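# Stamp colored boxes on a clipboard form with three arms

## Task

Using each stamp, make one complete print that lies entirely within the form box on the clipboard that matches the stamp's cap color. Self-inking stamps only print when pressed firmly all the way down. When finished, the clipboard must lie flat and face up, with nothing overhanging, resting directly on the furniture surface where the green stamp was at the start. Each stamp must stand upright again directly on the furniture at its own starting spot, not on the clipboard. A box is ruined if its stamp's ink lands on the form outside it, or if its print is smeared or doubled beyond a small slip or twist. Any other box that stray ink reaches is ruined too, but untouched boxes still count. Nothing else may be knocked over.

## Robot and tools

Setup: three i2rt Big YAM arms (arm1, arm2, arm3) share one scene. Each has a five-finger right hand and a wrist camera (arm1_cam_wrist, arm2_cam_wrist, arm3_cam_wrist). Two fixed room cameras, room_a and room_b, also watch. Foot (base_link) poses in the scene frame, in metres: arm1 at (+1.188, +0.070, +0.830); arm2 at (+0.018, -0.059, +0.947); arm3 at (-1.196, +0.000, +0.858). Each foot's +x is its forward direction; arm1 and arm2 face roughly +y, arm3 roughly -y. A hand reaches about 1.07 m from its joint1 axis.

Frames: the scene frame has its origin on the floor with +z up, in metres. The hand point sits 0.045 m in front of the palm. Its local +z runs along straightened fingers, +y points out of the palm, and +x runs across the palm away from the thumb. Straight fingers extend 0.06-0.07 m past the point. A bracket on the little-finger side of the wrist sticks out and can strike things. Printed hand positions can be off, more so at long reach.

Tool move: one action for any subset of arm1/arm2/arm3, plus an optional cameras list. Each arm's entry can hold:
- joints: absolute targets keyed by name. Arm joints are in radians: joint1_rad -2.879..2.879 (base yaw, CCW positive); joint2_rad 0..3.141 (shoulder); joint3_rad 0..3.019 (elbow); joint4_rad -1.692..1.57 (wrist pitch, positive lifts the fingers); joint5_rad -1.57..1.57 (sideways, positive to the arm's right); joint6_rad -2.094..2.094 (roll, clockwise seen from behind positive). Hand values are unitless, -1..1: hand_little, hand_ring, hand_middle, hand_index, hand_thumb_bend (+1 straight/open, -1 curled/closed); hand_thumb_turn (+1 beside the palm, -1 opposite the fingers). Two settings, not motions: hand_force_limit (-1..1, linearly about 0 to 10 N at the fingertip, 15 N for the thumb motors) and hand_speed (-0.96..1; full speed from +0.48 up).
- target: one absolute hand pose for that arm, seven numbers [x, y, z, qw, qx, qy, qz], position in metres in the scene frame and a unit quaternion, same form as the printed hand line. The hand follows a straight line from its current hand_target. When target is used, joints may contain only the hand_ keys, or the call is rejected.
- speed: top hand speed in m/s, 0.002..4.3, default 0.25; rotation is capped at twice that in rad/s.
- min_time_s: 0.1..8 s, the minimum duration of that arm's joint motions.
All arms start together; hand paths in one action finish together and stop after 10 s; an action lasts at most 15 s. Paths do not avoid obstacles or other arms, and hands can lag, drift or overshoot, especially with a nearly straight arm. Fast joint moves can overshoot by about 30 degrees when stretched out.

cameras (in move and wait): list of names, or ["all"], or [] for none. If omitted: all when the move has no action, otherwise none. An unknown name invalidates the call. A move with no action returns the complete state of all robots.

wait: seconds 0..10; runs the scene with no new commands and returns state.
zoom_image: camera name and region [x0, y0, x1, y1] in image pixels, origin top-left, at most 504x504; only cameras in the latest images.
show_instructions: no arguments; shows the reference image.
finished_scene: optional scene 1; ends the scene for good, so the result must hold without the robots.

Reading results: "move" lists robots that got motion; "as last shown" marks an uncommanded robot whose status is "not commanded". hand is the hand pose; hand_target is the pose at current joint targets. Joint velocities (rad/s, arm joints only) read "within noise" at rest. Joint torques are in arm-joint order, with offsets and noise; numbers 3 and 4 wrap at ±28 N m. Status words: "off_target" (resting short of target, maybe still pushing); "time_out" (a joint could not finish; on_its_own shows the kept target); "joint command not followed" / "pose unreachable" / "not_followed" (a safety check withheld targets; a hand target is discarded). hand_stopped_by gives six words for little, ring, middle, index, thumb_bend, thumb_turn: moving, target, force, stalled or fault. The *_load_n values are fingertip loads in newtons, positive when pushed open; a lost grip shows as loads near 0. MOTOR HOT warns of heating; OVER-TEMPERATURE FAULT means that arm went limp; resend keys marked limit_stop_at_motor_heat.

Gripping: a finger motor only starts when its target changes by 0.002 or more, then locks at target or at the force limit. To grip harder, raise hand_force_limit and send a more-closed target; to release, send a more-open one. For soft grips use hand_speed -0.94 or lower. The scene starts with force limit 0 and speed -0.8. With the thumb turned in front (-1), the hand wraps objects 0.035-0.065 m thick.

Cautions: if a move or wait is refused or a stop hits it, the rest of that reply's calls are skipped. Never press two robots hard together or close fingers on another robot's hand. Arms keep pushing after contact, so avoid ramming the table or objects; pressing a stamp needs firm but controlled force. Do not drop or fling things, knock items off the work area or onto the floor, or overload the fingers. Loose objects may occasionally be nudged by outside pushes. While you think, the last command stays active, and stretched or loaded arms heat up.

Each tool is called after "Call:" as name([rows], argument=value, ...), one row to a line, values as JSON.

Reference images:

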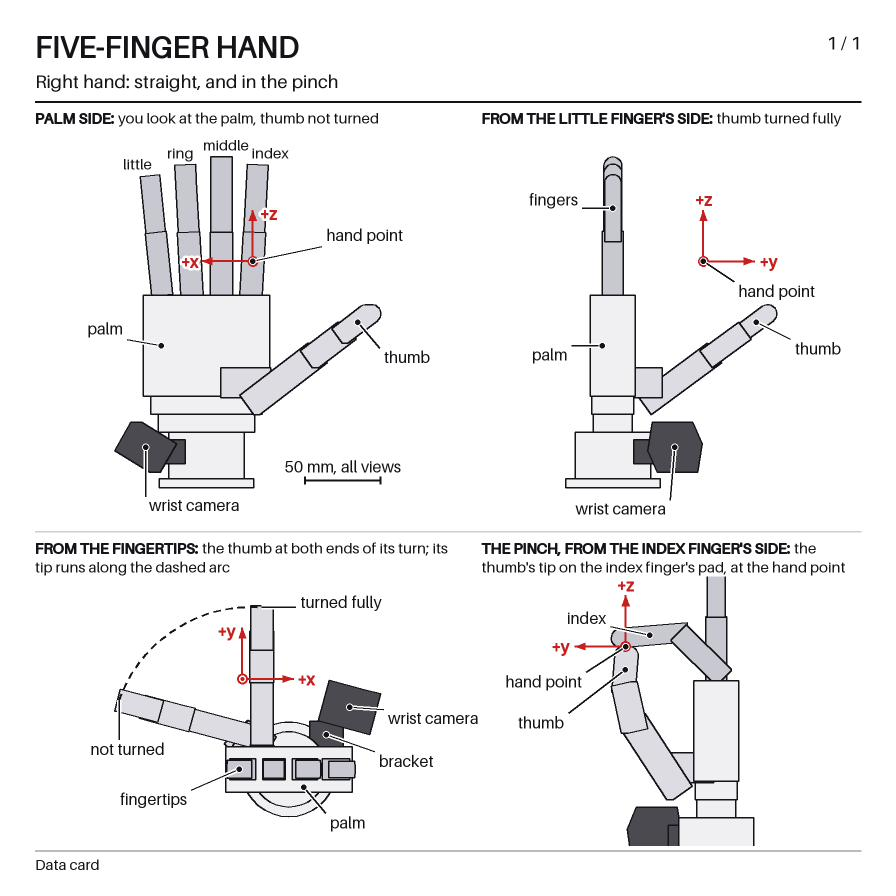

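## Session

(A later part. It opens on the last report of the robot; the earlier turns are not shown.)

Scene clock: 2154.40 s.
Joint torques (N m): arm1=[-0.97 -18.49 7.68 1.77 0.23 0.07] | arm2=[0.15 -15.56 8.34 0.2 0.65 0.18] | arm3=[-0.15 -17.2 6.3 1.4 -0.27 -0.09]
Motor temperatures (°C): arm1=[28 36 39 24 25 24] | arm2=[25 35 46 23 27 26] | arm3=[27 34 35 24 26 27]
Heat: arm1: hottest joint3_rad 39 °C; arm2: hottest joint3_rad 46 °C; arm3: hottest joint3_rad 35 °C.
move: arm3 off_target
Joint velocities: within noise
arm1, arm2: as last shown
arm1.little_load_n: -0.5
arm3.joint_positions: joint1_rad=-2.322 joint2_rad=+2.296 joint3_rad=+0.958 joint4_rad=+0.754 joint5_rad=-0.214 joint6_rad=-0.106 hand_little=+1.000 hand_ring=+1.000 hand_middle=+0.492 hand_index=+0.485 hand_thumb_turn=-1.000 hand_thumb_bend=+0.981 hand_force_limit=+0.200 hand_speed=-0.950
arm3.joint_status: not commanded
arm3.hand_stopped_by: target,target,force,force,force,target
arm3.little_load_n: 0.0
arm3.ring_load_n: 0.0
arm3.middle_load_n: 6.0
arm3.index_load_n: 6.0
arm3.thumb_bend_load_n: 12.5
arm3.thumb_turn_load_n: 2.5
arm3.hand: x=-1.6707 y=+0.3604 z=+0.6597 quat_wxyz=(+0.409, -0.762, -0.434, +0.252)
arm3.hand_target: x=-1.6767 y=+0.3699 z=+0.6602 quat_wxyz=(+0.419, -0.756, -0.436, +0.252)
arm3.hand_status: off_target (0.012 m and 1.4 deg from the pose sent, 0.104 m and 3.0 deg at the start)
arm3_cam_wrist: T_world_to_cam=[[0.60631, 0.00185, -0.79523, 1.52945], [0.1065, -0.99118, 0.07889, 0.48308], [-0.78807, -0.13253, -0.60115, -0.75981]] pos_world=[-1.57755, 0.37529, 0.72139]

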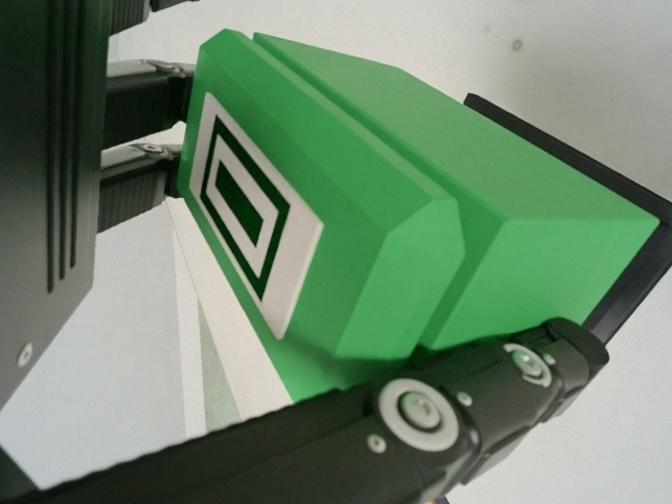

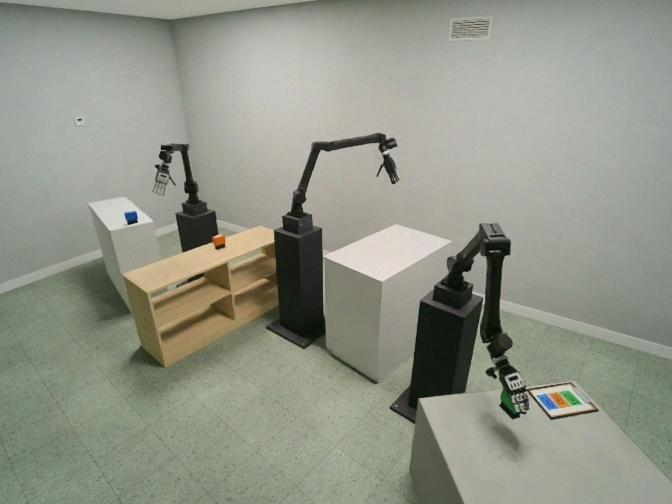

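Call:
move(arm3={"target":[-1.6745,0.3785,0.60,0.4270,-0.7505,-0.4370,0.2518],"speed":0.08}, cameras=["arm3_cam_wrist","room_a"])

Call:
zoom_image(camera="room_a", region=[460, 350, 560, 450])

Scene clock: 2157.03 s.
Joint torques (N m): arm1=[-0.97 -18.37 7.69 1.77 0.24 0.06] | arm2=[0.21 -15.91 8.43 0.29 0.68 0.18] | arm3=[-0.38 -18.02 5.19 1.89 -0.29 -0.12]
Motor temperatures (°C): arm1=[28 36 39 24 25 24] | arm2=[25 35 46 23 27 26] | arm3=[27 34 35 24 26 27]
Heat: arm1: hottest joint3_rad 39 °C; arm2: hottest joint3_rad 46 °C; arm3: hottest joint3_rad 35 °C.
move: arm3 off_target
Joint velocities: within noise
arm1, arm2: as last shown
arm1.little_load_n: 0.0
arm3.joint_positions: joint1_rad=-2.331 joint2_rad=+2.469 joint3_rad=+1.041 joint4_rad=+0.848 joint5_rad=-0.225 joint6_rad=-0.121 hand_little=+1.000 hand_ring=+1.000 hand_middle=+0.492 hand_index=+0.485 hand_thumb_turn=-1.000 hand_thumb_bend=+0.981 hand_force_limit=+0.200 hand_speed=-0.950
arm3.joint_status: not commanded
arm3.hand_stopped_by: target,target,force,force,force,target
arm3.little_load_n: 0.0
arm3.ring_load_n: 0.0
arm3.middle_load_n: 6.5
arm3.index_load_n: 6.0
arm3.thumb_bend_load_n: 12.0
arm3.thumb_turn_load_n: 2.5
arm3.hand: x=-1.6701 y=+0.3658 z=+0.5983 quat_wxyz=(+0.412, -0.759, -0.438, +0.251)
arm3.hand_target: x=-1.6742 y=+0.3783 z=+0.6004 quat_wxyz=(+0.427, -0.751, -0.437, +0.252)
arm3.hand_status: off_target (0.014 m and 2.0 deg from the pose sent, 0.063 m and 2.5 deg at the start)
arm3_cam_wrist: T_world_to_cam=[[0.60557, 0.01405, -0.79567, 1.47486], [0.11423, -0.99103, 0.06944, 0.51179], [-0.78755, -0.13294, -0.60174, -0.79416]] pos_world=[-1.57704, 0.3809, 0.66008]

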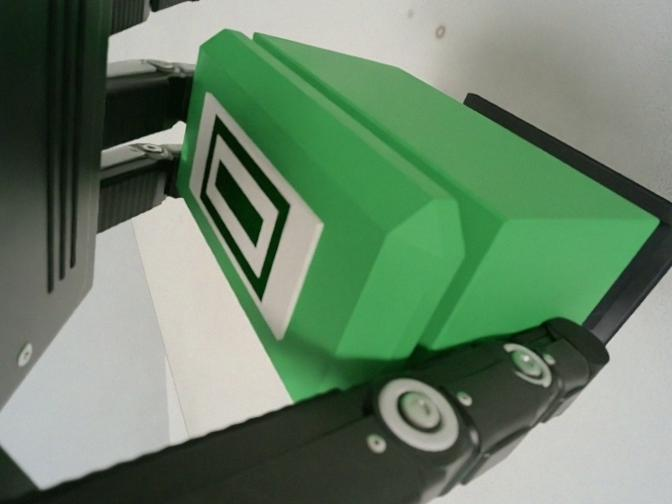

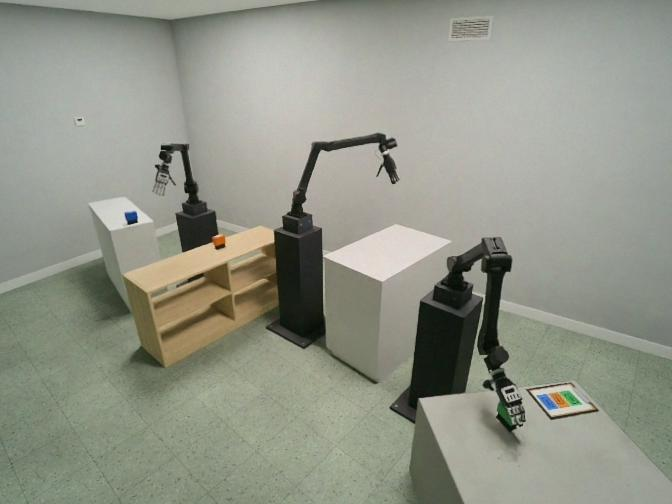

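Scaled by 5.040 from the camera's image (finer frame: 960x720).

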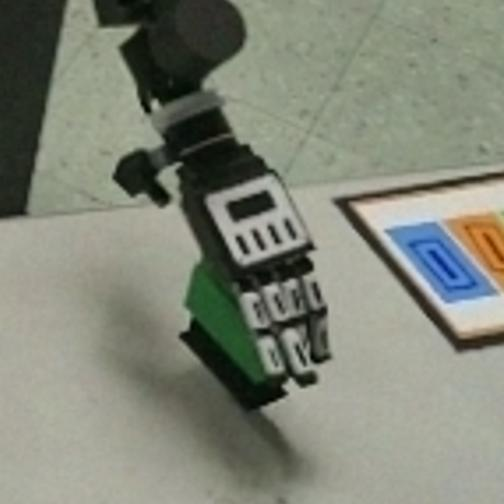

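Call:
move(arm3={"target":[-1.6745,0.3800,0.575,0.4320,-0.7465,-0.4370,0.2525],"speed":0.05})

Call:
move(arm3={"target":[-1.6745,0.3800,0.567,0.4320,-0.7465,-0.4370,0.2525],"speed":0.03})

Call:
move(arm3={"target":[-1.6745,0.3800,0.562,0.4320,-0.7465,-0.4370,0.2525],"speed":0.02})

Call:
move(arm3={"target":[-1.6745,0.3800,0.557,0.4320,-0.7465,-0.4370,0.2525],"speed":0.02}, cameras=["arm3_cam_wrist","room_a"])

Call:
zoom_image(camera="room_a", region=[460, 350, 560, 450])

Scene clock: 2159.40 s.
Joint torques (N m): arm1=[-0.62 -17.96 7.79 1.62 0.24 0.09] | arm2=[0.09 -15.44 8.14 0.28 0.64 0.15] | arm3=[-0.44 -18.37 4.78 1.89 -0.29 -0.12]
Motor temperatures (°C): arm1=[28 36 39 24 25 24] | arm2=[25 35 46 23 27 26] | arm3=[27 34 35 24 26 27]
Heat: arm1: hottest joint3_rad 39 °C; arm2: hottest joint3_rad 46 °C; arm3: hottest joint3_rad 35 °C.
move: arm3 off_target
Joint velocities: within noise
arm1, arm2: as last shown
arm3.joint_positions: joint1_rad=-2.333 joint2_rad=+2.544 joint3_rad=+1.081 joint4_rad=+0.895 joint5_rad=-0.227 joint6_rad=-0.125 hand_little=+1.000 hand_ring=+1.000 hand_middle=+0.492 hand_index=+0.485 hand_thumb_turn=-1.000 hand_thumb_bend=+0.981 hand_force_limit=+0.200 hand_speed=-0.950
arm3.joint_status: not commanded
arm3.hand_stopped_by: target,target,force,force,force,target
arm3.little_load_n: 0.0
arm3.ring_load_n: 0.0
arm3.middle_load_n: 6.5
arm3.index_load_n: 6.0
arm3.thumb_bend_load_n: 12.5
arm3.thumb_turn_load_n: 2.5
arm3.hand: x=-1.6709 y=+0.3675 z=+0.5731 quat_wxyz=(+0.417, -0.755, -0.438, +0.252)
arm3.hand_target: x=-1.6742 y=+0.3799 z=+0.5752 quat_wxyz=(+0.432, -0.747, -0.437, +0.252)
arm3.hand_status: off_target (0.013 m and 2.0 deg from the pose sent, 0.028 m and 2.7 deg at the start)
pictures: none

Scene clock: 2160.40 s.
Joint torques (N m): arm1=[-0.73 -18.08 7.73 1.69 0.25 0.03] | arm2=[-0.03 -15.62 8.35 0.18 0.66 0.12] | arm3=[-0.38 -18.02 4.83 1.91 -0.28 -0.12]
Motor temperatures (°C): arm1=[28 36 39 24 25 24] | arm2=[25 35 46 23 27 26] | arm3=[27 34 35 24 26 27]
Heat: arm1: hottest joint3_rad 39 °C; arm2: hottest joint3_rad 46 °C; arm3: hottest joint3_rad 35 °C.
move: arm3 off_target
Joint velocities: within noise
arm1, arm2: as last shown
arm3.joint_positions: joint1_rad=-2.333 joint2_rad=+2.561 joint3_rad=+1.092 joint4_rad=+0.903 joint5_rad=-0.227 joint6_rad=-0.125 hand_little=+1.000 hand_ring=+1.000 hand_middle=+0.492 hand_index=+0.485 hand_thumb_turn=-1.000 hand_thumb_bend=+0.981 hand_force_limit=+0.200 hand_speed=-0.950
arm3.joint_status: not commanded
arm3.hand_stopped_by: target,target,force,force,force,target
arm3.little_load_n: 0.0
arm3.ring_load_n: -0.5
arm3.middle_load_n: 6.0
arm3.index_load_n: 6.0
arm3.thumb_bend_load_n: 12.5
arm3.thumb_turn_load_n: 2.5
arm3.hand: x=-1.6717 y=+0.3685 z=+0.5674 quat_wxyz=(+0.419, -0.754, -0.438, +0.253)
arm3.hand_target: x=-1.6742 y=+0.3798 z=+0.5672 quat_wxyz=(+0.432, -0.747, -0.437, +0.252)
arm3.hand_status: off_target (0.012 m and 1.8 deg from the pose sent, 0.014 m and 2.0 deg at the start)
pictures: none

Scene clock: 2161.37 s.
Joint torques (N m): arm1=[-0.79 -18.08 7.76 1.74 0.23 0.05] | arm2=[0.15 -15.68 8.21 0.34 0.62 0.13] | arm3=[-0.32 -17.14 5.52 1.91 -0.19 -0.12]
Motor temperatures (°C): arm1=[28 36 39 24 25 24] | arm2=[25 35 46 23 27 26] | arm3=[27 34 35 24 26 27]
Heat: arm1: hottest joint3_rad 39 °C; arm2: hottest joint3_rad 46 °C; arm3: hottest joint3_rad 35 °C.
move: arm3 off_target
Joint velocities: within noise
arm1, arm2: as last shown
arm1.thumb_turn_load_n: 0.5
arm3.joint_positions: joint1_rad=-2.333 joint2_rad=+2.563 joint3_rad=+1.092 joint4_rad=+0.909 joint5_rad=-0.229 joint6_rad=-0.125 hand_little=+1.000 hand_ring=+1.000 hand_middle=+0.492 hand_index=+0.485 hand_thumb_turn=-1.000 hand_thumb_bend=+0.981 hand_force_limit=+0.200 hand_speed=-0.950
arm3.joint_status: not commanded
arm3.hand_stopped_by: target,target,force,force,force,target
arm3.little_load_n: 0.0
arm3.ring_load_n: 0.0
arm3.middle_load_n: 6.0
arm3.index_load_n: 6.0
arm3.thumb_bend_load_n: 12.5
arm3.thumb_turn_load_n: 2.5
arm3.hand: x=-1.6719 y=+0.3684 z=+0.5673 quat_wxyz=(+0.420, -0.753, -0.438, +0.254)
arm3.hand_target: x=-1.6742 y=+0.3798 z=+0.5625 quat_wxyz=(+0.432, -0.747, -0.437, +0.253)
arm3.hand_status: off_target (0.013 m and 1.6 deg from the pose sent, 0.013 m and 1.8 deg at the start)
pictures: none

Scene clock: 2162.33 s.
Joint torques (N m): arm1=[-0.79 -18.32 7.68 1.68 0.23 0.06] | arm2=[-0.03 -15.85 8.25 0.24 0.64 0.16] | arm3=[-0.32 -16.44 6.01 1.92 -0.12 -0.12]
Motor temperatures (°C): arm1=[28 36 39 24 25 24] | arm2=[25 35 46 23 27 26] | arm3=[27 34 35 24 26 27]
Heat: arm1: hottest joint3_rad 39 °C; arm2: hottest joint3_rad 46 °C; arm3: hottest joint3_rad 35 °C.
move: arm3 off_target
Joint velocities: within noise
arm1: as last shown
arm1.thumb_turn_load_n: 0.0
arm2.joint_positions: joint1_rad=+2.519 joint2_rad=+1.930 joint3_rad=+2.064 joint4_rad=-1.385 joint5_rad=+0.435 joint6_rad=-0.463 hand_little=+1.000 hand_ring=+1.000 hand_middle=+1.000 hand_index=+1.000 hand_thumb_turn=+1.000 hand_thumb_bend=+1.000 hand_force_limit=+0.800 hand_speed=+0.200
arm2.joint_status: not commanded
arm2.hand_stopped_by: target,target,target,target,target,target
arm2.little_load_n: 0.0
arm2.ring_load_n: 0.0
arm2.middle_load_n: 0.0
arm2.index_load_n: 0.0
arm2.thumb_bend_load_n: 0.0
arm2.thumb_turn_load_n: 0.0
arm2.hand: x=-0.3883 y=-0.5210 z=+1.2056 quat_wxyz=(-0.265, +0.096, +0.959, -0.031)
arm2.hand_target: x=-0.3802 y=-0.5199 z=+1.2198 quat_wxyz=(-0.270, +0.098, +0.957, -0.040)
arm2.hand_status: not commanded
arm3.joint_positions: joint1_rad=-2.333 joint2_rad=+2.568 joint3_rad=+1.094 joint4_rad=+0.914 joint5_rad=-0.231 joint6_rad=-0.125 hand_little=+1.000 hand_ring=+1.000 hand_middle=+0.492 hand_index=+0.485 hand_thumb_turn=-1.000 hand_thumb_bend=+0.981 hand_force_limit=+0.200 hand_speed=-0.950
arm3.joint_status: not commanded
arm3.hand_stopped_by: target,target,force,force,force,target
arm3.little_load_n: 0.0
arm3.ring_load_n: 0.0
arm3.middle_load_n: 5.5
arm3.index_load_n: 5.5
arm3.thumb_bend_load_n: 12.5
arm3.thumb_turn_load_n: 3.0
arm3.hand: x=-1.6720 y=+0.3680 z=+0.5659 quat_wxyz=(+0.420, -0.753, -0.438, +0.255)
arm3.hand_target: x=-1.6739 y=+0.3795 z=+0.5575 quat_wxyz=(+0.432, -0.747, -0.437, +0.253)
arm3.hand_status: off_target (0.015 m and 1.6 deg from the pose sent, 0.016 m and 1.6 deg at the start)
arm3_cam_wrist: T_world_to_cam=[[0.59323, 0.02888, -0.80451, 1.42906], [0.12035, -0.99131, 0.05316, 0.53592], [-0.79598, -0.12836, -0.59155, -0.83646]] pos_world=[-1.57807, 0.38262, 0.62639]

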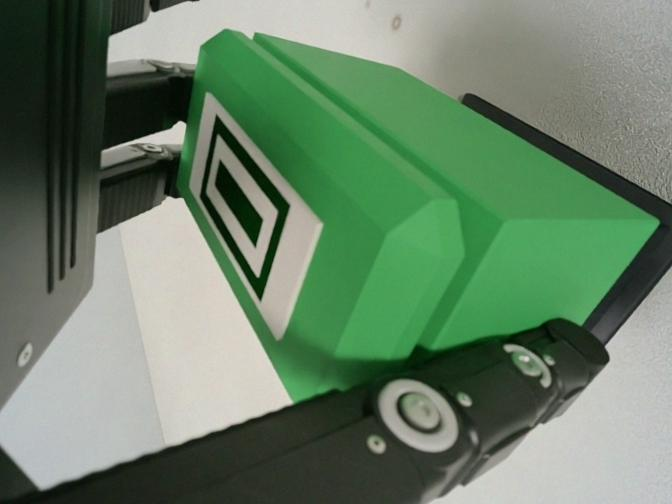

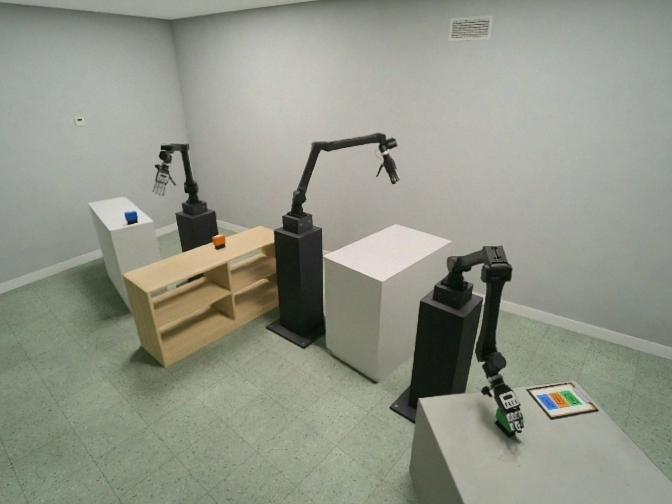

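Scaled by 5.040 from the camera's image (finer frame: 960x720).

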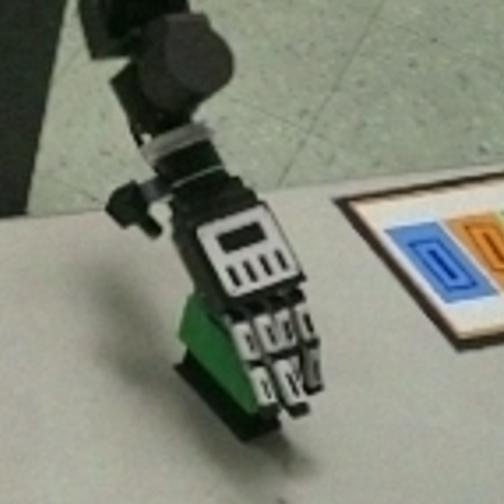

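Call:
move(arm3={"target":[-1.6735,0.3780,0.553,0.4290,-0.7485,-0.4380,0.2525],"speed":0.02})

Call:
move(arm3={"target":[-1.6725,0.3750,0.562,0.4270,-0.7500,-0.4370,0.2518],"speed":0.02})

Call:
move(arm3={"joints":{"hand_speed":-0.96,"hand_index":0.60,"hand_middle":0.60,"hand_thumb_bend":1.0}})

Call:
move(arm3={"joints":{"hand_speed":-0.85,"hand_index":0.9,"hand_middle":0.9}}, cameras=["arm3_cam_wrist","room_a"])

Call:
zoom_image(camera="room_a", region=[460, 350, 560, 450])

Scene clock: 2164.20 s.
Joint torques (N m): arm1=[-0.73 -18.26 7.72 1.7 0.24 0.08] | arm2=[0.56 -15.97 8.38 0.27 0.65 0.12] | arm3=[-0.26 -16.26 5.91 1.83 -0.12 -0.11]
Motor temperatures (°C): arm1=[28 36 39 24 25 24] | arm2=[25 35 45 23 27 26] | arm3=[27 34 35 24 26 27]
Heat: arm1: hottest joint3_rad 39 °C; arm2: hottest joint3_rad 45 °C; arm3: hottest joint3_rad 35 °C.
move: arm3 off_target
Joint velocities: within noise
arm1, arm2: as last shown
arm3.joint_positions: joint1_rad=-2.333 joint2_rad=+2.573 joint3_rad=+1.098 joint4_rad=+0.914 joint5_rad=-0.232 joint6_rad=-0.125 hand_little=+1.000 hand_ring=+1.000 hand_middle=+0.492 hand_index=+0.485 hand_thumb_turn=-1.000 hand_thumb_bend=+0.981 hand_force_limit=+0.200 hand_speed=-0.950
arm3.joint_status: not commanded
arm3.hand_stopped_by: target,target,force,force,force,target
arm3.little_load_n: 0.0
arm3.ring_load_n: 0.0
arm3.middle_load_n: 5.5
arm3.index_load_n: 5.5
arm3.thumb_bend_load_n: 12.5
arm3.thumb_turn_load_n: 3.0
arm3.hand: x=-1.6722 y=+0.3680 z=+0.5639 quat_wxyz=(+0.420, -0.753, -0.438, +0.255)
arm3.hand_target: x=-1.6730 y=+0.3775 z=+0.5535 quat_wxyz=(+0.429, -0.749, -0.438, +0.252)
arm3.hand_status: off_target (0.015 m and 1.2 deg from the pose sent, 0.016 m and 1.1 deg at the start)
pictures: none

Scene clock: 2165.17 s.
Joint torques (N m): arm1=[-0.91 -17.9 7.73 1.66 0.22 0.07] | arm2=[0.32 -16.32 8.35 0.24 0.6 0.15] | arm3=[0.03 -18.43 4.08 1.51 0.05 -0.08]
Motor temperatures (°C): arm1=[28 36 39 24 25 24] | arm2=[25 35 45 23 27 26] | arm3=[27 34 35 24 26 27]
Heat: arm1: hottest joint3_rad 39 °C; arm2: hottest joint3_rad 45 °C; arm3: hottest joint3_rad 35 °C.
move: arm3 done
Joint velocities: within noise
arm1.joint_positions: joint1_rad=+0.733 joint2_rad=+1.666 joint3_rad=+1.869 joint4_rad=-1.366 joint5_rad=+0.359 joint6_rad=-0.626 hand_little=+1.000 hand_ring=+1.000 hand_middle=+1.000 hand_index=+1.000 hand_thumb_turn=+1.000 hand_thumb_bend=+1.000 hand_force_limit=+0.000 hand_speed=-0.300
arm1.joint_status: not commanded
arm1.hand_stopped_by: target,target,target,target,target,target
arm1.little_load_n: 0.0
arm1.ring_load_n: 0.0
arm1.middle_load_n: 0.0
arm1.index_load_n: 0.0
arm1.thumb_bend_load_n: 0.0
arm1.thumb_turn_load_n: 0.0
arm1.hand: x=+0.8474 y=+0.4976 z=+1.1448 quat_wxyz=(-0.210, +0.748, +0.608, +0.163)
arm1.hand_target: x=+0.8500 y=+0.4999 z=+1.1500 quat_wxyz=(-0.219, +0.746, +0.607, +0.163)
arm1.hand_status: not commanded
arm2: as last shown
arm3.joint_positions: joint1_rad=-2.333 joint2_rad=+2.573 joint3_rad=+1.098 joint4_rad=+0.914 joint5_rad=-0.232 joint6_rad=-0.125 hand_little=+1.000 hand_ring=+1.000 hand_middle=+0.492 hand_index=+0.485 hand_thumb_turn=-1.000 hand_thumb_bend=+0.981 hand_force_limit=+0.200 hand_speed=-0.950
arm3.joint_status: not commanded
arm3.hand_stopped_by: target,target,force,force,force,target
arm3.little_load_n: -0.5
arm3.ring_load_n: 0.0
arm3.middle_load_n: 6.0
arm3.index_load_n: 5.5
arm3.thumb_bend_load_n: 12.5
arm3.thumb_turn_load_n: 3.0
arm3.hand: x=-1.6722 y=+0.3680 z=+0.5639 quat_wxyz=(+0.420, -0.753, -0.438, +0.255)
arm3.hand_target: x=-1.6724 y=+0.3749 z=+0.5621 quat_wxyz=(+0.427, -0.750, -0.437, +0.252)
arm3.hand_status: done (0.007 m and 1.0 deg from the pose sent, 0.007 m and 1.0 deg at the start)
pictures: none

Scene clock: 2166.67 s.
Joint torques (N m): arm1=[-0.79 -18.43 7.69 1.7 0.22 0.05] | arm2=[-0.15 -15.5 8.4 0.32 0.65 0.11] | arm3=[0.03 -18.43 4.14 1.51 0.03 -0.08]
Motor temperatures (°C): arm1=[28 36 39 24 25 24] | arm2=[25 35 45 23 27 26] | arm3=[27 34 35 24 26 27]
Heat: arm1: hottest joint3_rad 39 °C; arm2: hottest joint3_rad 45 °C; arm3: hottest joint3_rad 35 °C.
move: arm3 done
Joint velocities: within noise
arm1, arm2: as last shown
arm3.joint_positions: joint1_rad=-2.333 joint2_rad=+2.573 joint3_rad=+1.097 joint4_rad=+0.914 joint5_rad=-0.232 joint6_rad=-0.125 hand_little=+1.000 hand_ring=+1.000 hand_middle=+0.600 hand_index=+0.600 hand_thumb_turn=-1.000 hand_thumb_bend=+1.000 hand_force_limit=+0.200 hand_speed=-0.960
arm3.joint_status: all done
arm3.hand_stopped_by: target,target,target,target,target,target
arm3.little_load_n: 0.0
arm3.ring_load_n: 0.0
arm3.middle_load_n: 0.0
arm3.index_load_n: 0.0
arm3.thumb_bend_load_n: 0.5
arm3.thumb_turn_load_n: 0.5
arm3.hand: x=-1.6718 y=+0.3677 z=+0.5637 quat_wxyz=(+0.419, -0.753, -0.438, +0.255)
arm3.hand_target: x=-1.6724 y=+0.3749 z=+0.5621 quat_wxyz=(+0.427, -0.750, -0.437, +0.252)
arm3.hand_status: not commanded
pictures: none

Scene clock: 2167.87 s.
Joint torques (N m): arm1=[-0.91 -18.14 7.73 1.78 0.24 0.07] | arm2=[-0.15 -15.5 8.31 0.31 0.63 0.17] | arm3=[-0.03 -18.43 4.12 1.51 0.01 -0.08]
Motor temperatures (°C): arm1=[28 36 39 24 25 24] | arm2=[25 35 45 23 27 26] | arm3=[27 34 35 24 26 27]
Heat: arm1: hottest joint3_rad 39 °C; arm2: hottest joint3_rad 45 °C; arm3: hottest joint3_rad 35 °C.
move: arm3 done
Joint velocities: within noise
arm1, arm2: as last shown
arm1.middle_load_n: 0.5
arm2.thumb_turn_load_n: -0.5
arm3.joint_positions: joint1_rad=-2.333 joint2_rad=+2.573 joint3_rad=+1.097 joint4_rad=+0.914 joint5_rad=-0.231 joint6_rad=-0.125 hand_little=+1.000 hand_ring=+1.000 hand_middle=+0.900 hand_index=+0.900 hand_thumb_turn=-1.000 hand_thumb_bend=+1.000 hand_force_limit=+0.200 hand_speed=-0.850
arm3.joint_status: all done
arm3.hand_stopped_by: target,target,target,target,target,target
arm3.little_load_n: 0.0
arm3.ring_load_n: 0.0
arm3.middle_load_n: 0.0
arm3.index_load_n: 0.0
arm3.thumb_bend_load_n: 0.5
arm3.thumb_turn_load_n: 1.0
arm3.hand: x=-1.6718 y=+0.3679 z=+0.5637 quat_wxyz=(+0.419, -0.753, -0.438, +0.255)
arm3.hand_target: x=-1.6724 y=+0.3749 z=+0.5621 quat_wxyz=(+0.427, -0.750, -0.437, +0.252)
arm3.hand_status: not commanded
arm3_cam_wrist: T_world_to_cam=[[0.59452, 0.02772, -0.8036, 1.42923], [0.12001, -0.99127, 0.05459, 0.53446], [-0.79507, -0.1289, -0.59266, -0.83517]] pos_world=[-1.57787, 0.38252, 0.62439]

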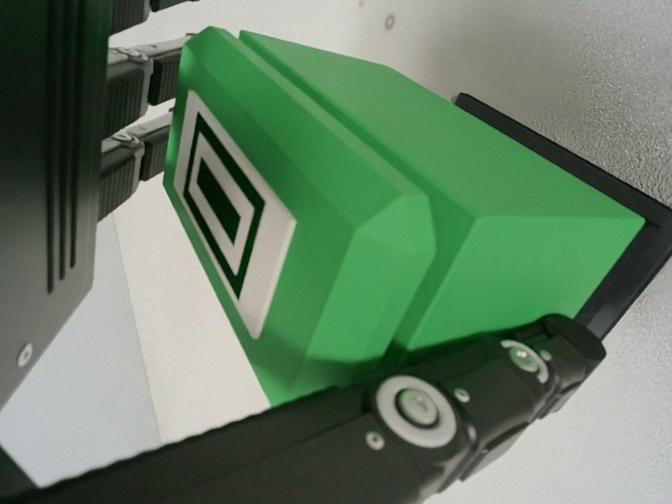

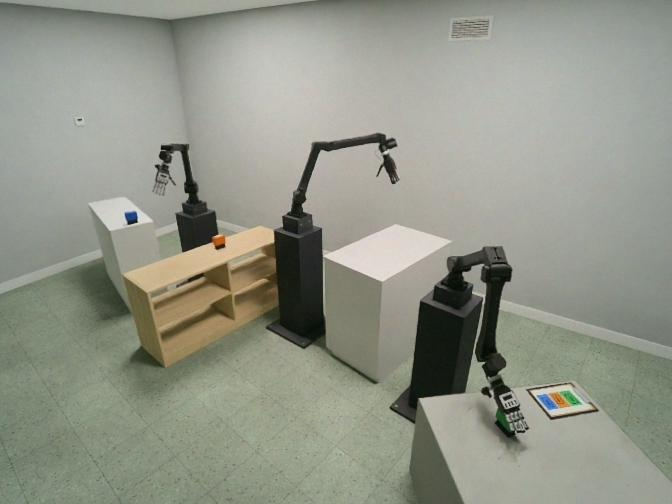

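Scaled by 5.040 from the camera's image (finer frame: 960x720).

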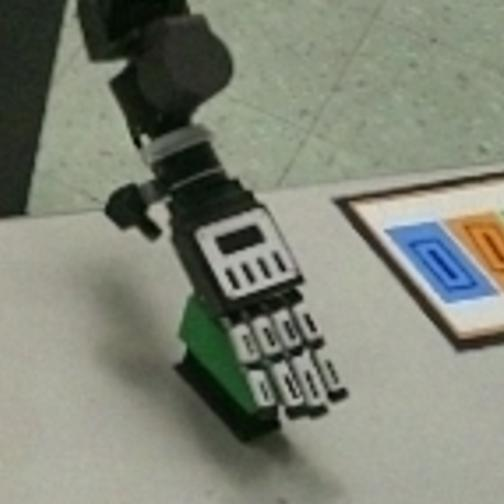

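Call:
move(arm3={"target":[-1.6650,0.3690,0.568,0.4270,-0.7500,-0.4370,0.2518],"speed":0.02})

Call:
move(arm3={"target":[-1.6620,0.3670,0.58,0.4270,-0.7500,-0.4370,0.2518],"speed":0.03})

Call:
move(arm3={"target":[-1.6600,0.3670,0.68,0.4270,-0.7500,-0.4370,0.2518],"speed":0.08}, cameras=["arm3_cam_wrist","room_a"])

Call:
zoom_image(camera="room_a", region=[480, 370, 610, 450])

Scene clock: 2169.87 s.
Joint torques (N m): arm1=[-0.62 -18.43 7.73 1.69 0.21 0.05] | arm2=[0.21 -15.5 8.25 0.39 0.67 0.13] | arm3=[-0.09 -19.72 2.51 1.73 -0.11 -0.09]
Motor temperatures (°C): arm1=[28 36 39 24 25 24] | arm2=[25 35 45 23 27 26] | arm3=[27 34 35 24 26 27]
Heat: arm1: hottest joint3_rad 39 °C; arm2: hottest joint3_rad 45 °C; arm3: hottest joint3_rad 35 °C.
move: arm3 done
Joint velocities: within noise
arm1, arm2: as last shown
arm1.middle_load_n: 0.0
arm2.ring_load_n: -0.5
arm2.thumb_turn_load_n: 0.0
arm3.joint_positions: joint1_rad=-2.333 joint2_rad=+2.573 joint3_rad=+1.078 joint4_rad=+0.927 joint5_rad=-0.230 joint6_rad=-0.125 hand_little=+1.000 hand_ring=+1.000 hand_middle=+0.900 hand_index=+0.900 hand_thumb_turn=-1.000 hand_thumb_bend=+1.000 hand_force_limit=+0.200 hand_speed=-0.850
arm3.joint_status: not commanded
arm3.hand_stopped_by: target,target,target,target,target,target
arm3.little_load_n: 0.0
arm3.ring_load_n: 0.0
arm3.middle_load_n: 0.0
arm3.index_load_n: 0.0
arm3.thumb_bend_load_n: 0.0
arm3.thumb_turn_load_n: 0.0
arm3.hand: x=-1.6653 y=+0.3619 z=+0.5617 quat_wxyz=(+0.417, -0.755, -0.438, +0.253)
arm3.hand_target: x=-1.6650 y=+0.3690 z=+0.5680 quat_wxyz=(+0.427, -0.750, -0.437, +0.252)
arm3.hand_status: done (0.009 m and 1.3 deg from the pose sent, 0.008 m and 1.0 deg at the start)
pictures: none

Scene clock: 2170.90 s.
Joint torques (N m): arm1=[-0.67 -17.9 7.68 1.68 0.2 0.08] | arm2=[0.26 -15.56 8.31 0.28 0.69 0.11] | arm3=[-0.26 -20.31 2.41 1.48 -0.15 -0.1]
Motor temperatures (°C): arm1=[28 36 39 24 25 24] | arm2=[25 35 45 23 27 26] | arm3=[27 34 35 24 26 27]
Heat: arm1: hottest joint3_rad 39 °C; arm2: hottest joint3_rad 45 °C; arm3: hottest joint3_rad 35 °C.
move: arm3 off_target
Joint velocities: within noise
arm1, arm2: as last shown
arm2.ring_load_n: 0.0
arm3.joint_positions: joint1_rad=-2.333 joint2_rad=+2.548 joint3_rad=+1.049 joint4_rad=+0.928 joint5_rad=-0.230 joint6_rad=-0.125 hand_little=+1.000 hand_ring=+1.000 hand_middle=+0.900 hand_index=+0.900 hand_thumb_turn=-1.000 hand_thumb_bend=+1.000 hand_force_limit=+0.200 hand_speed=-0.850
arm3.joint_status: not commanded
arm3.hand_stopped_by: target,target,target,target,target,target
arm3.little_load_n: 0.0
arm3.ring_load_n: 0.0
arm3.middle_load_n: 0.0
arm3.index_load_n: 0.0
arm3.thumb_bend_load_n: 0.0
arm3.thumb_turn_load_n: 0.0
arm3.hand: x=-1.6612 y=+0.3579 z=+0.5699 quat_wxyz=(+0.416, -0.756, -0.439, +0.253)
arm3.hand_target: x=-1.6621 y=+0.3671 z=+0.5800 quat_wxyz=(+0.427, -0.750, -0.437, +0.252)
arm3.hand_status: off_target (0.014 m and 1.5 deg from the pose sent, 0.019 m and 1.3 deg at the start)
pictures: none

Scene clock: 2172.90 s.
Joint torques (N m): arm1=[-0.38 -18.02 7.66 1.68 0.24 0.07] | arm2=[-0.09 -15.44 8.36 0.35 0.65 0.16] | arm3=[-0.38 -18.84 3.89 0.88 -0.26 -0.11]
Motor temperatures (°C): arm1=[28 36 39 24 25 24] | arm2=[25 35 45 23 27 26] | arm3=[27 34 35 24 26 27]
Heat: arm1: hottest joint3_rad 39 °C; arm2: hottest joint3_rad 45 °C; arm3: hottest joint3_rad 35 °C.
move: arm3 done
Joint velocities: within noise
arm1, arm2: as last shown
arm1.thumb_bend_load_n: -0.5
arm3.joint_positions: joint1_rad=-2.334 joint2_rad=+2.261 joint3_rad=+0.918 joint4_rad=+0.793 joint5_rad=-0.230 joint6_rad=-0.125 hand_little=+1.000 hand_ring=+1.000 hand_middle=+0.900 hand_index=+0.900 hand_thumb_turn=-1.000 hand_thumb_bend=+1.000 hand_force_limit=+0.200 hand_speed=-0.850
arm3.joint_status: not commanded
arm3.hand_stopped_by: target,target,target,target,target,target
arm3.little_load_n: 0.0
arm3.ring_load_n: 0.0
arm3.middle_load_n: 0.0
arm3.index_load_n: 0.0
arm3.thumb_bend_load_n: 0.0
arm3.thumb_turn_load_n: 0.0
arm3.hand: x=-1.6639 y=+0.3615 z=+0.6757 quat_wxyz=(+0.424, -0.751, -0.437, +0.255)
arm3.hand_target: x=-1.6602 y=+0.3670 z=+0.6800 quat_wxyz=(+0.427, -0.750, -0.437, +0.252)
arm3.hand_status: done (0.008 m and 0.5 deg from the pose sent, 0.111 m and 1.5 deg at the start)
arm3_cam_wrist: T_world_to_cam=[[0.58847, 0.03302, -0.80785, 1.50566], [0.11822, -0.99194, 0.04557, 0.52455], [-0.79983, -0.12232, -0.58763, -0.7771]] pos_world=[-1.56959, 0.37555, 0.7358]

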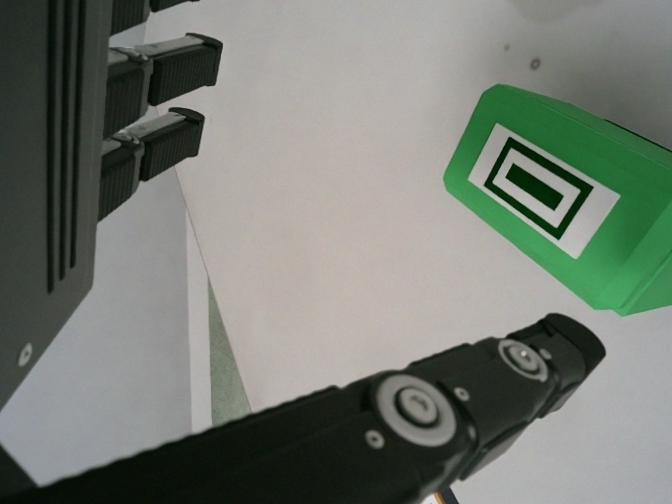

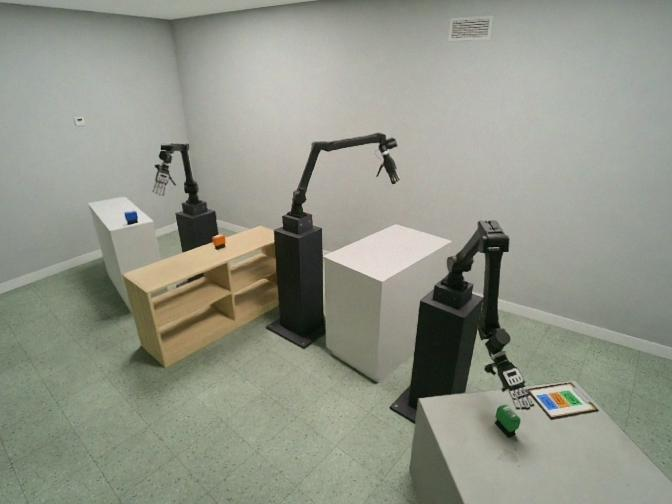

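Scaled by 3.877 from the camera's image (finer frame: 960x720).

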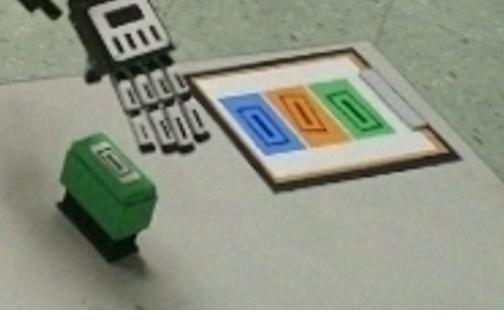

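Call:
move(arm3={"target":[-1.66,0.30,0.88,0.4270,-0.7500,-0.4370,0.2518],"speed":0.25})

Call:
move(arm3={"target":[-1.74,-0.02,0.84,0.195,0.282,-0.930,0.129],"speed":0.3}, cameras=["room_a","room_b","arm3_cam_wrist"])

Call:
zoom_image(camera="arm3_cam_wrist", region=[320, 50, 600, 330])

Scene clock: 2175.47 s.
Joint torques (N m): arm1=[-0.85 -17.9 7.73 1.73 0.22 0.1] | arm2=[0.21 -15.68 8.44 0.32 0.66 0.13] | arm3=[1.32 -13.51 7.87 0.92 -0.03 0.1]
Motor temperatures (°C): arm1=[28 36 39 24 25 24] | arm2=[25 35 45 23 27 26] | arm3=[27 34 35 24 26 27]
Heat: arm1: hottest joint3_rad 39 °C; arm2: hottest joint3_rad 45 °C; arm3: hottest joint3_rad 35 °C.
move: arm3 done
Joint velocities: within noise
arm1: as last shown
arm1.thumb_bend_load_n: 0.0
arm2.joint_positions: joint1_rad=+2.519 joint2_rad=+1.930 joint3_rad=+2.064 joint4_rad=-1.385 joint5_rad=+0.435 joint6_rad=-0.463 hand_little=+1.000 hand_ring=+1.000 hand_middle=+1.000 hand_index=+1.000 hand_thumb_turn=+1.000 hand_thumb_bend=+1.000 hand_force_limit=+0.800 hand_speed=+0.200
arm2.joint_status: not commanded
arm2.hand_stopped_by: target,target,target,target,target,target
arm2.little_load_n: 0.0
arm2.ring_load_n: 0.0
arm2.middle_load_n: 0.0
arm2.index_load_n: 0.0
arm2.thumb_bend_load_n: 0.0
arm2.thumb_turn_load_n: 0.0
arm2.hand: x=-0.3883 y=-0.5210 z=+1.2056 quat_wxyz=(-0.265, +0.096, +0.959, -0.031)
arm2.hand_target: x=-0.3802 y=-0.5199 z=+1.2198 quat_wxyz=(-0.270, +0.098, +0.957, -0.040)
arm2.hand_status: not commanded
arm3.joint_positions: joint1_rad=-2.242 joint2_rad=+1.634 joint3_rad=+0.753 joint4_rad=+0.346 joint5_rad=-0.137 joint6_rad=-0.089 hand_little=+1.000 hand_ring=+1.000 hand_middle=+0.900 hand_index=+0.900 hand_thumb_turn=-1.000 hand_thumb_bend=+1.000 hand_force_limit=+0.200 hand_speed=-0.850
arm3.joint_status: not commanded
arm3.hand_stopped_by: target,target,target,target,target,target
arm3.little_load_n: 0.0
arm3.ring_load_n: -0.5
arm3.middle_load_n: -0.5
arm3.index_load_n: 0.0
arm3.thumb_bend_load_n: 0.0
arm3.thumb_turn_load_n: 0.0
arm3.hand: x=-1.6571 y=+0.3052 z=+0.8794 quat_wxyz=(+0.431, -0.748, -0.439, +0.248)
arm3.hand_target: x=-1.6598 y=+0.3000 z=+0.8799 quat_wxyz=(+0.427, -0.750, -0.437, +0.252)
arm3.hand_status: done (0.006 m and 0.7 deg from the pose sent, 0.214 m and 0.5 deg at the start)
pictures: none

Scene clock: 2180.63 s.
Joint torques (N m): arm1=[-0.56 -18.08 7.71 1.74 0.24 0.03] | arm2=[0.15 -15.62 8.47 0.24 0.66 0.17] | arm3=[0.97 -13.45 10.96 0.12 -0.23 -0.12]
Motor temperatures (°C): arm1=[28 36 39 24 25 24] | arm2=[25 35 45 23 27 26] | arm3=[27 34 35 24 26 27]
Heat: arm1: hottest joint3_rad 39 °C; arm2: hottest joint3_rad 45 °C; arm3: hottest joint3_rad 35 °C.
move: arm3 off_target
Joint velocities: within noise
arm1, arm2: as last shown
arm3.joint_positions: joint1_rad=-1.537 joint2_rad=+1.736 joint3_rad=+1.033 joint4_rad=-0.544 joint5_rad=-0.349 joint6_rad=-2.054 hand_little=+1.000 hand_ring=+1.000 hand_middle=+0.900 hand_index=+0.900 hand_thumb_turn=-1.000 hand_thumb_bend=+1.000 hand_force_limit=+0.200 hand_speed=-0.850
arm3.joint_status: not commanded
arm3.hand_stopped_by: target,target,target,target,target,target
arm3.little_load_n: 0.0
arm3.ring_load_n: 0.0
arm3.middle_load_n: 0.0
arm3.index_load_n: 0.0
arm3.thumb_bend_load_n: 0.0
arm3.thumb_turn_load_n: 0.0
arm3.hand: x=-1.7272 y=-0.0172 z=+0.8387 quat_wxyz=(+0.193, +0.272, -0.933, +0.131)
arm3.hand_target: x=-1.7397 y=-0.0200 z=+0.8401 quat_wxyz=(+0.195, +0.281, -0.931, +0.129)
arm3.hand_status: off_target (0.013 m and 1.2 deg from the pose sent, 0.338 m and 143.5 deg at the start; a joint's target at an end of its range on 21 of 155 steps)
pictures: arm3_cam_wrist, room_a, room_b
arm3_cam_wrist: T_world_to_cam=[[-0.77652, 0.62959, 0.02531, -1.359], [0.62937, 0.77307, 0.07916, 1.03395], [0.03027, 0.0774, -0.99654, 1.00196]] pos_world=[-1.73635, -0.02125, 0.95104]

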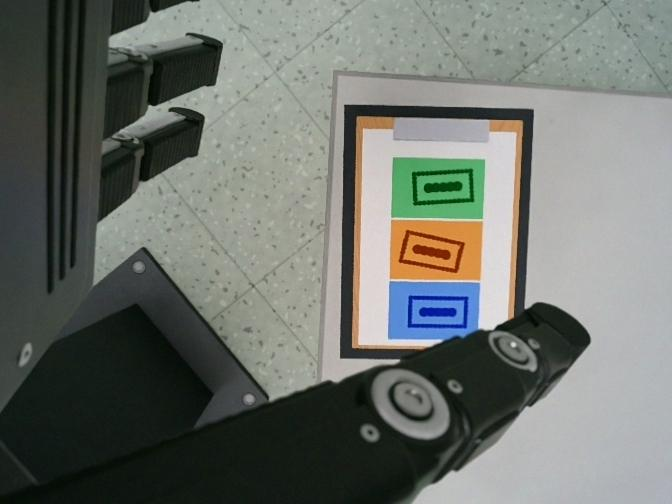

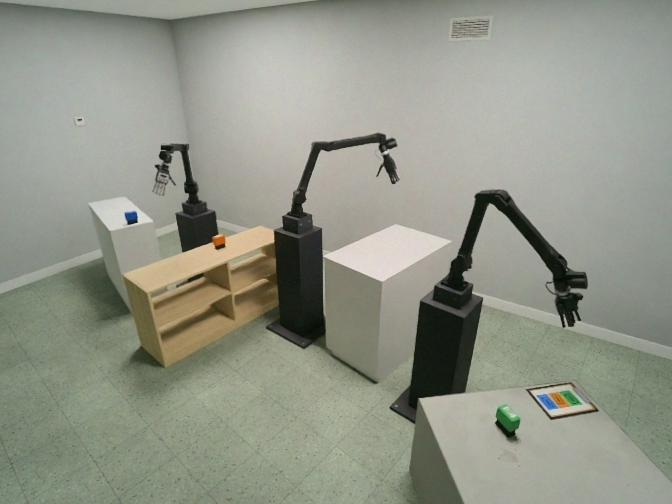

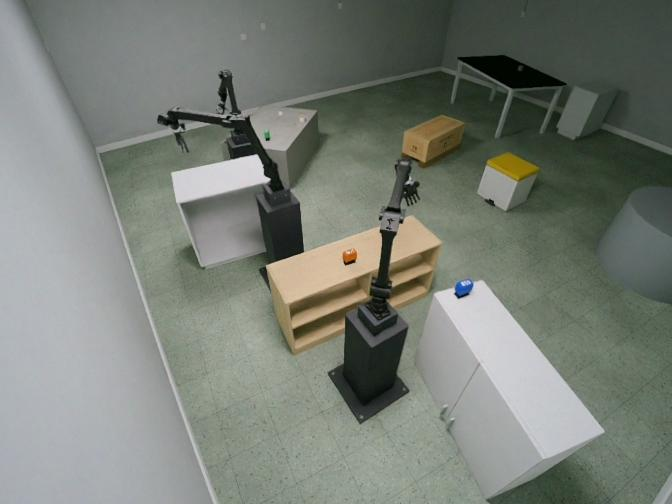

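Scaled by 1.800 from the camera's image (finer frame: 960x720).

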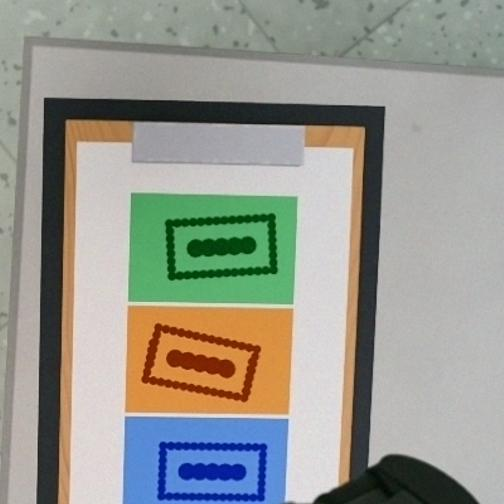

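Call:
zoom_image(camera="room_b", region=[330, 230, 500, 320])

Call:
zoom_image(camera="room_a", region=[480, 370, 610, 450])

Scaled by 2.965 from the camera's image (finer frame: 960x720).

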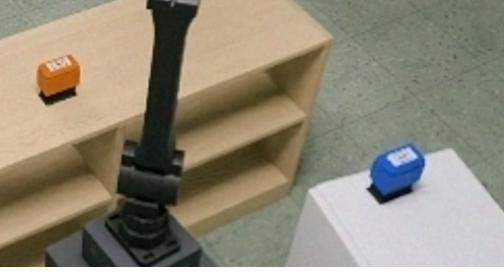

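Scaled by 3.877 from the camera's image (finer frame: 960x720).

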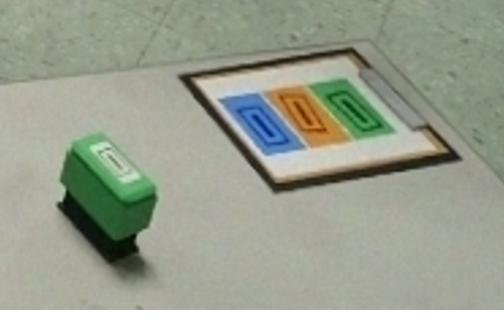

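Call:
finished_scene()

The scene is finished: the task was done.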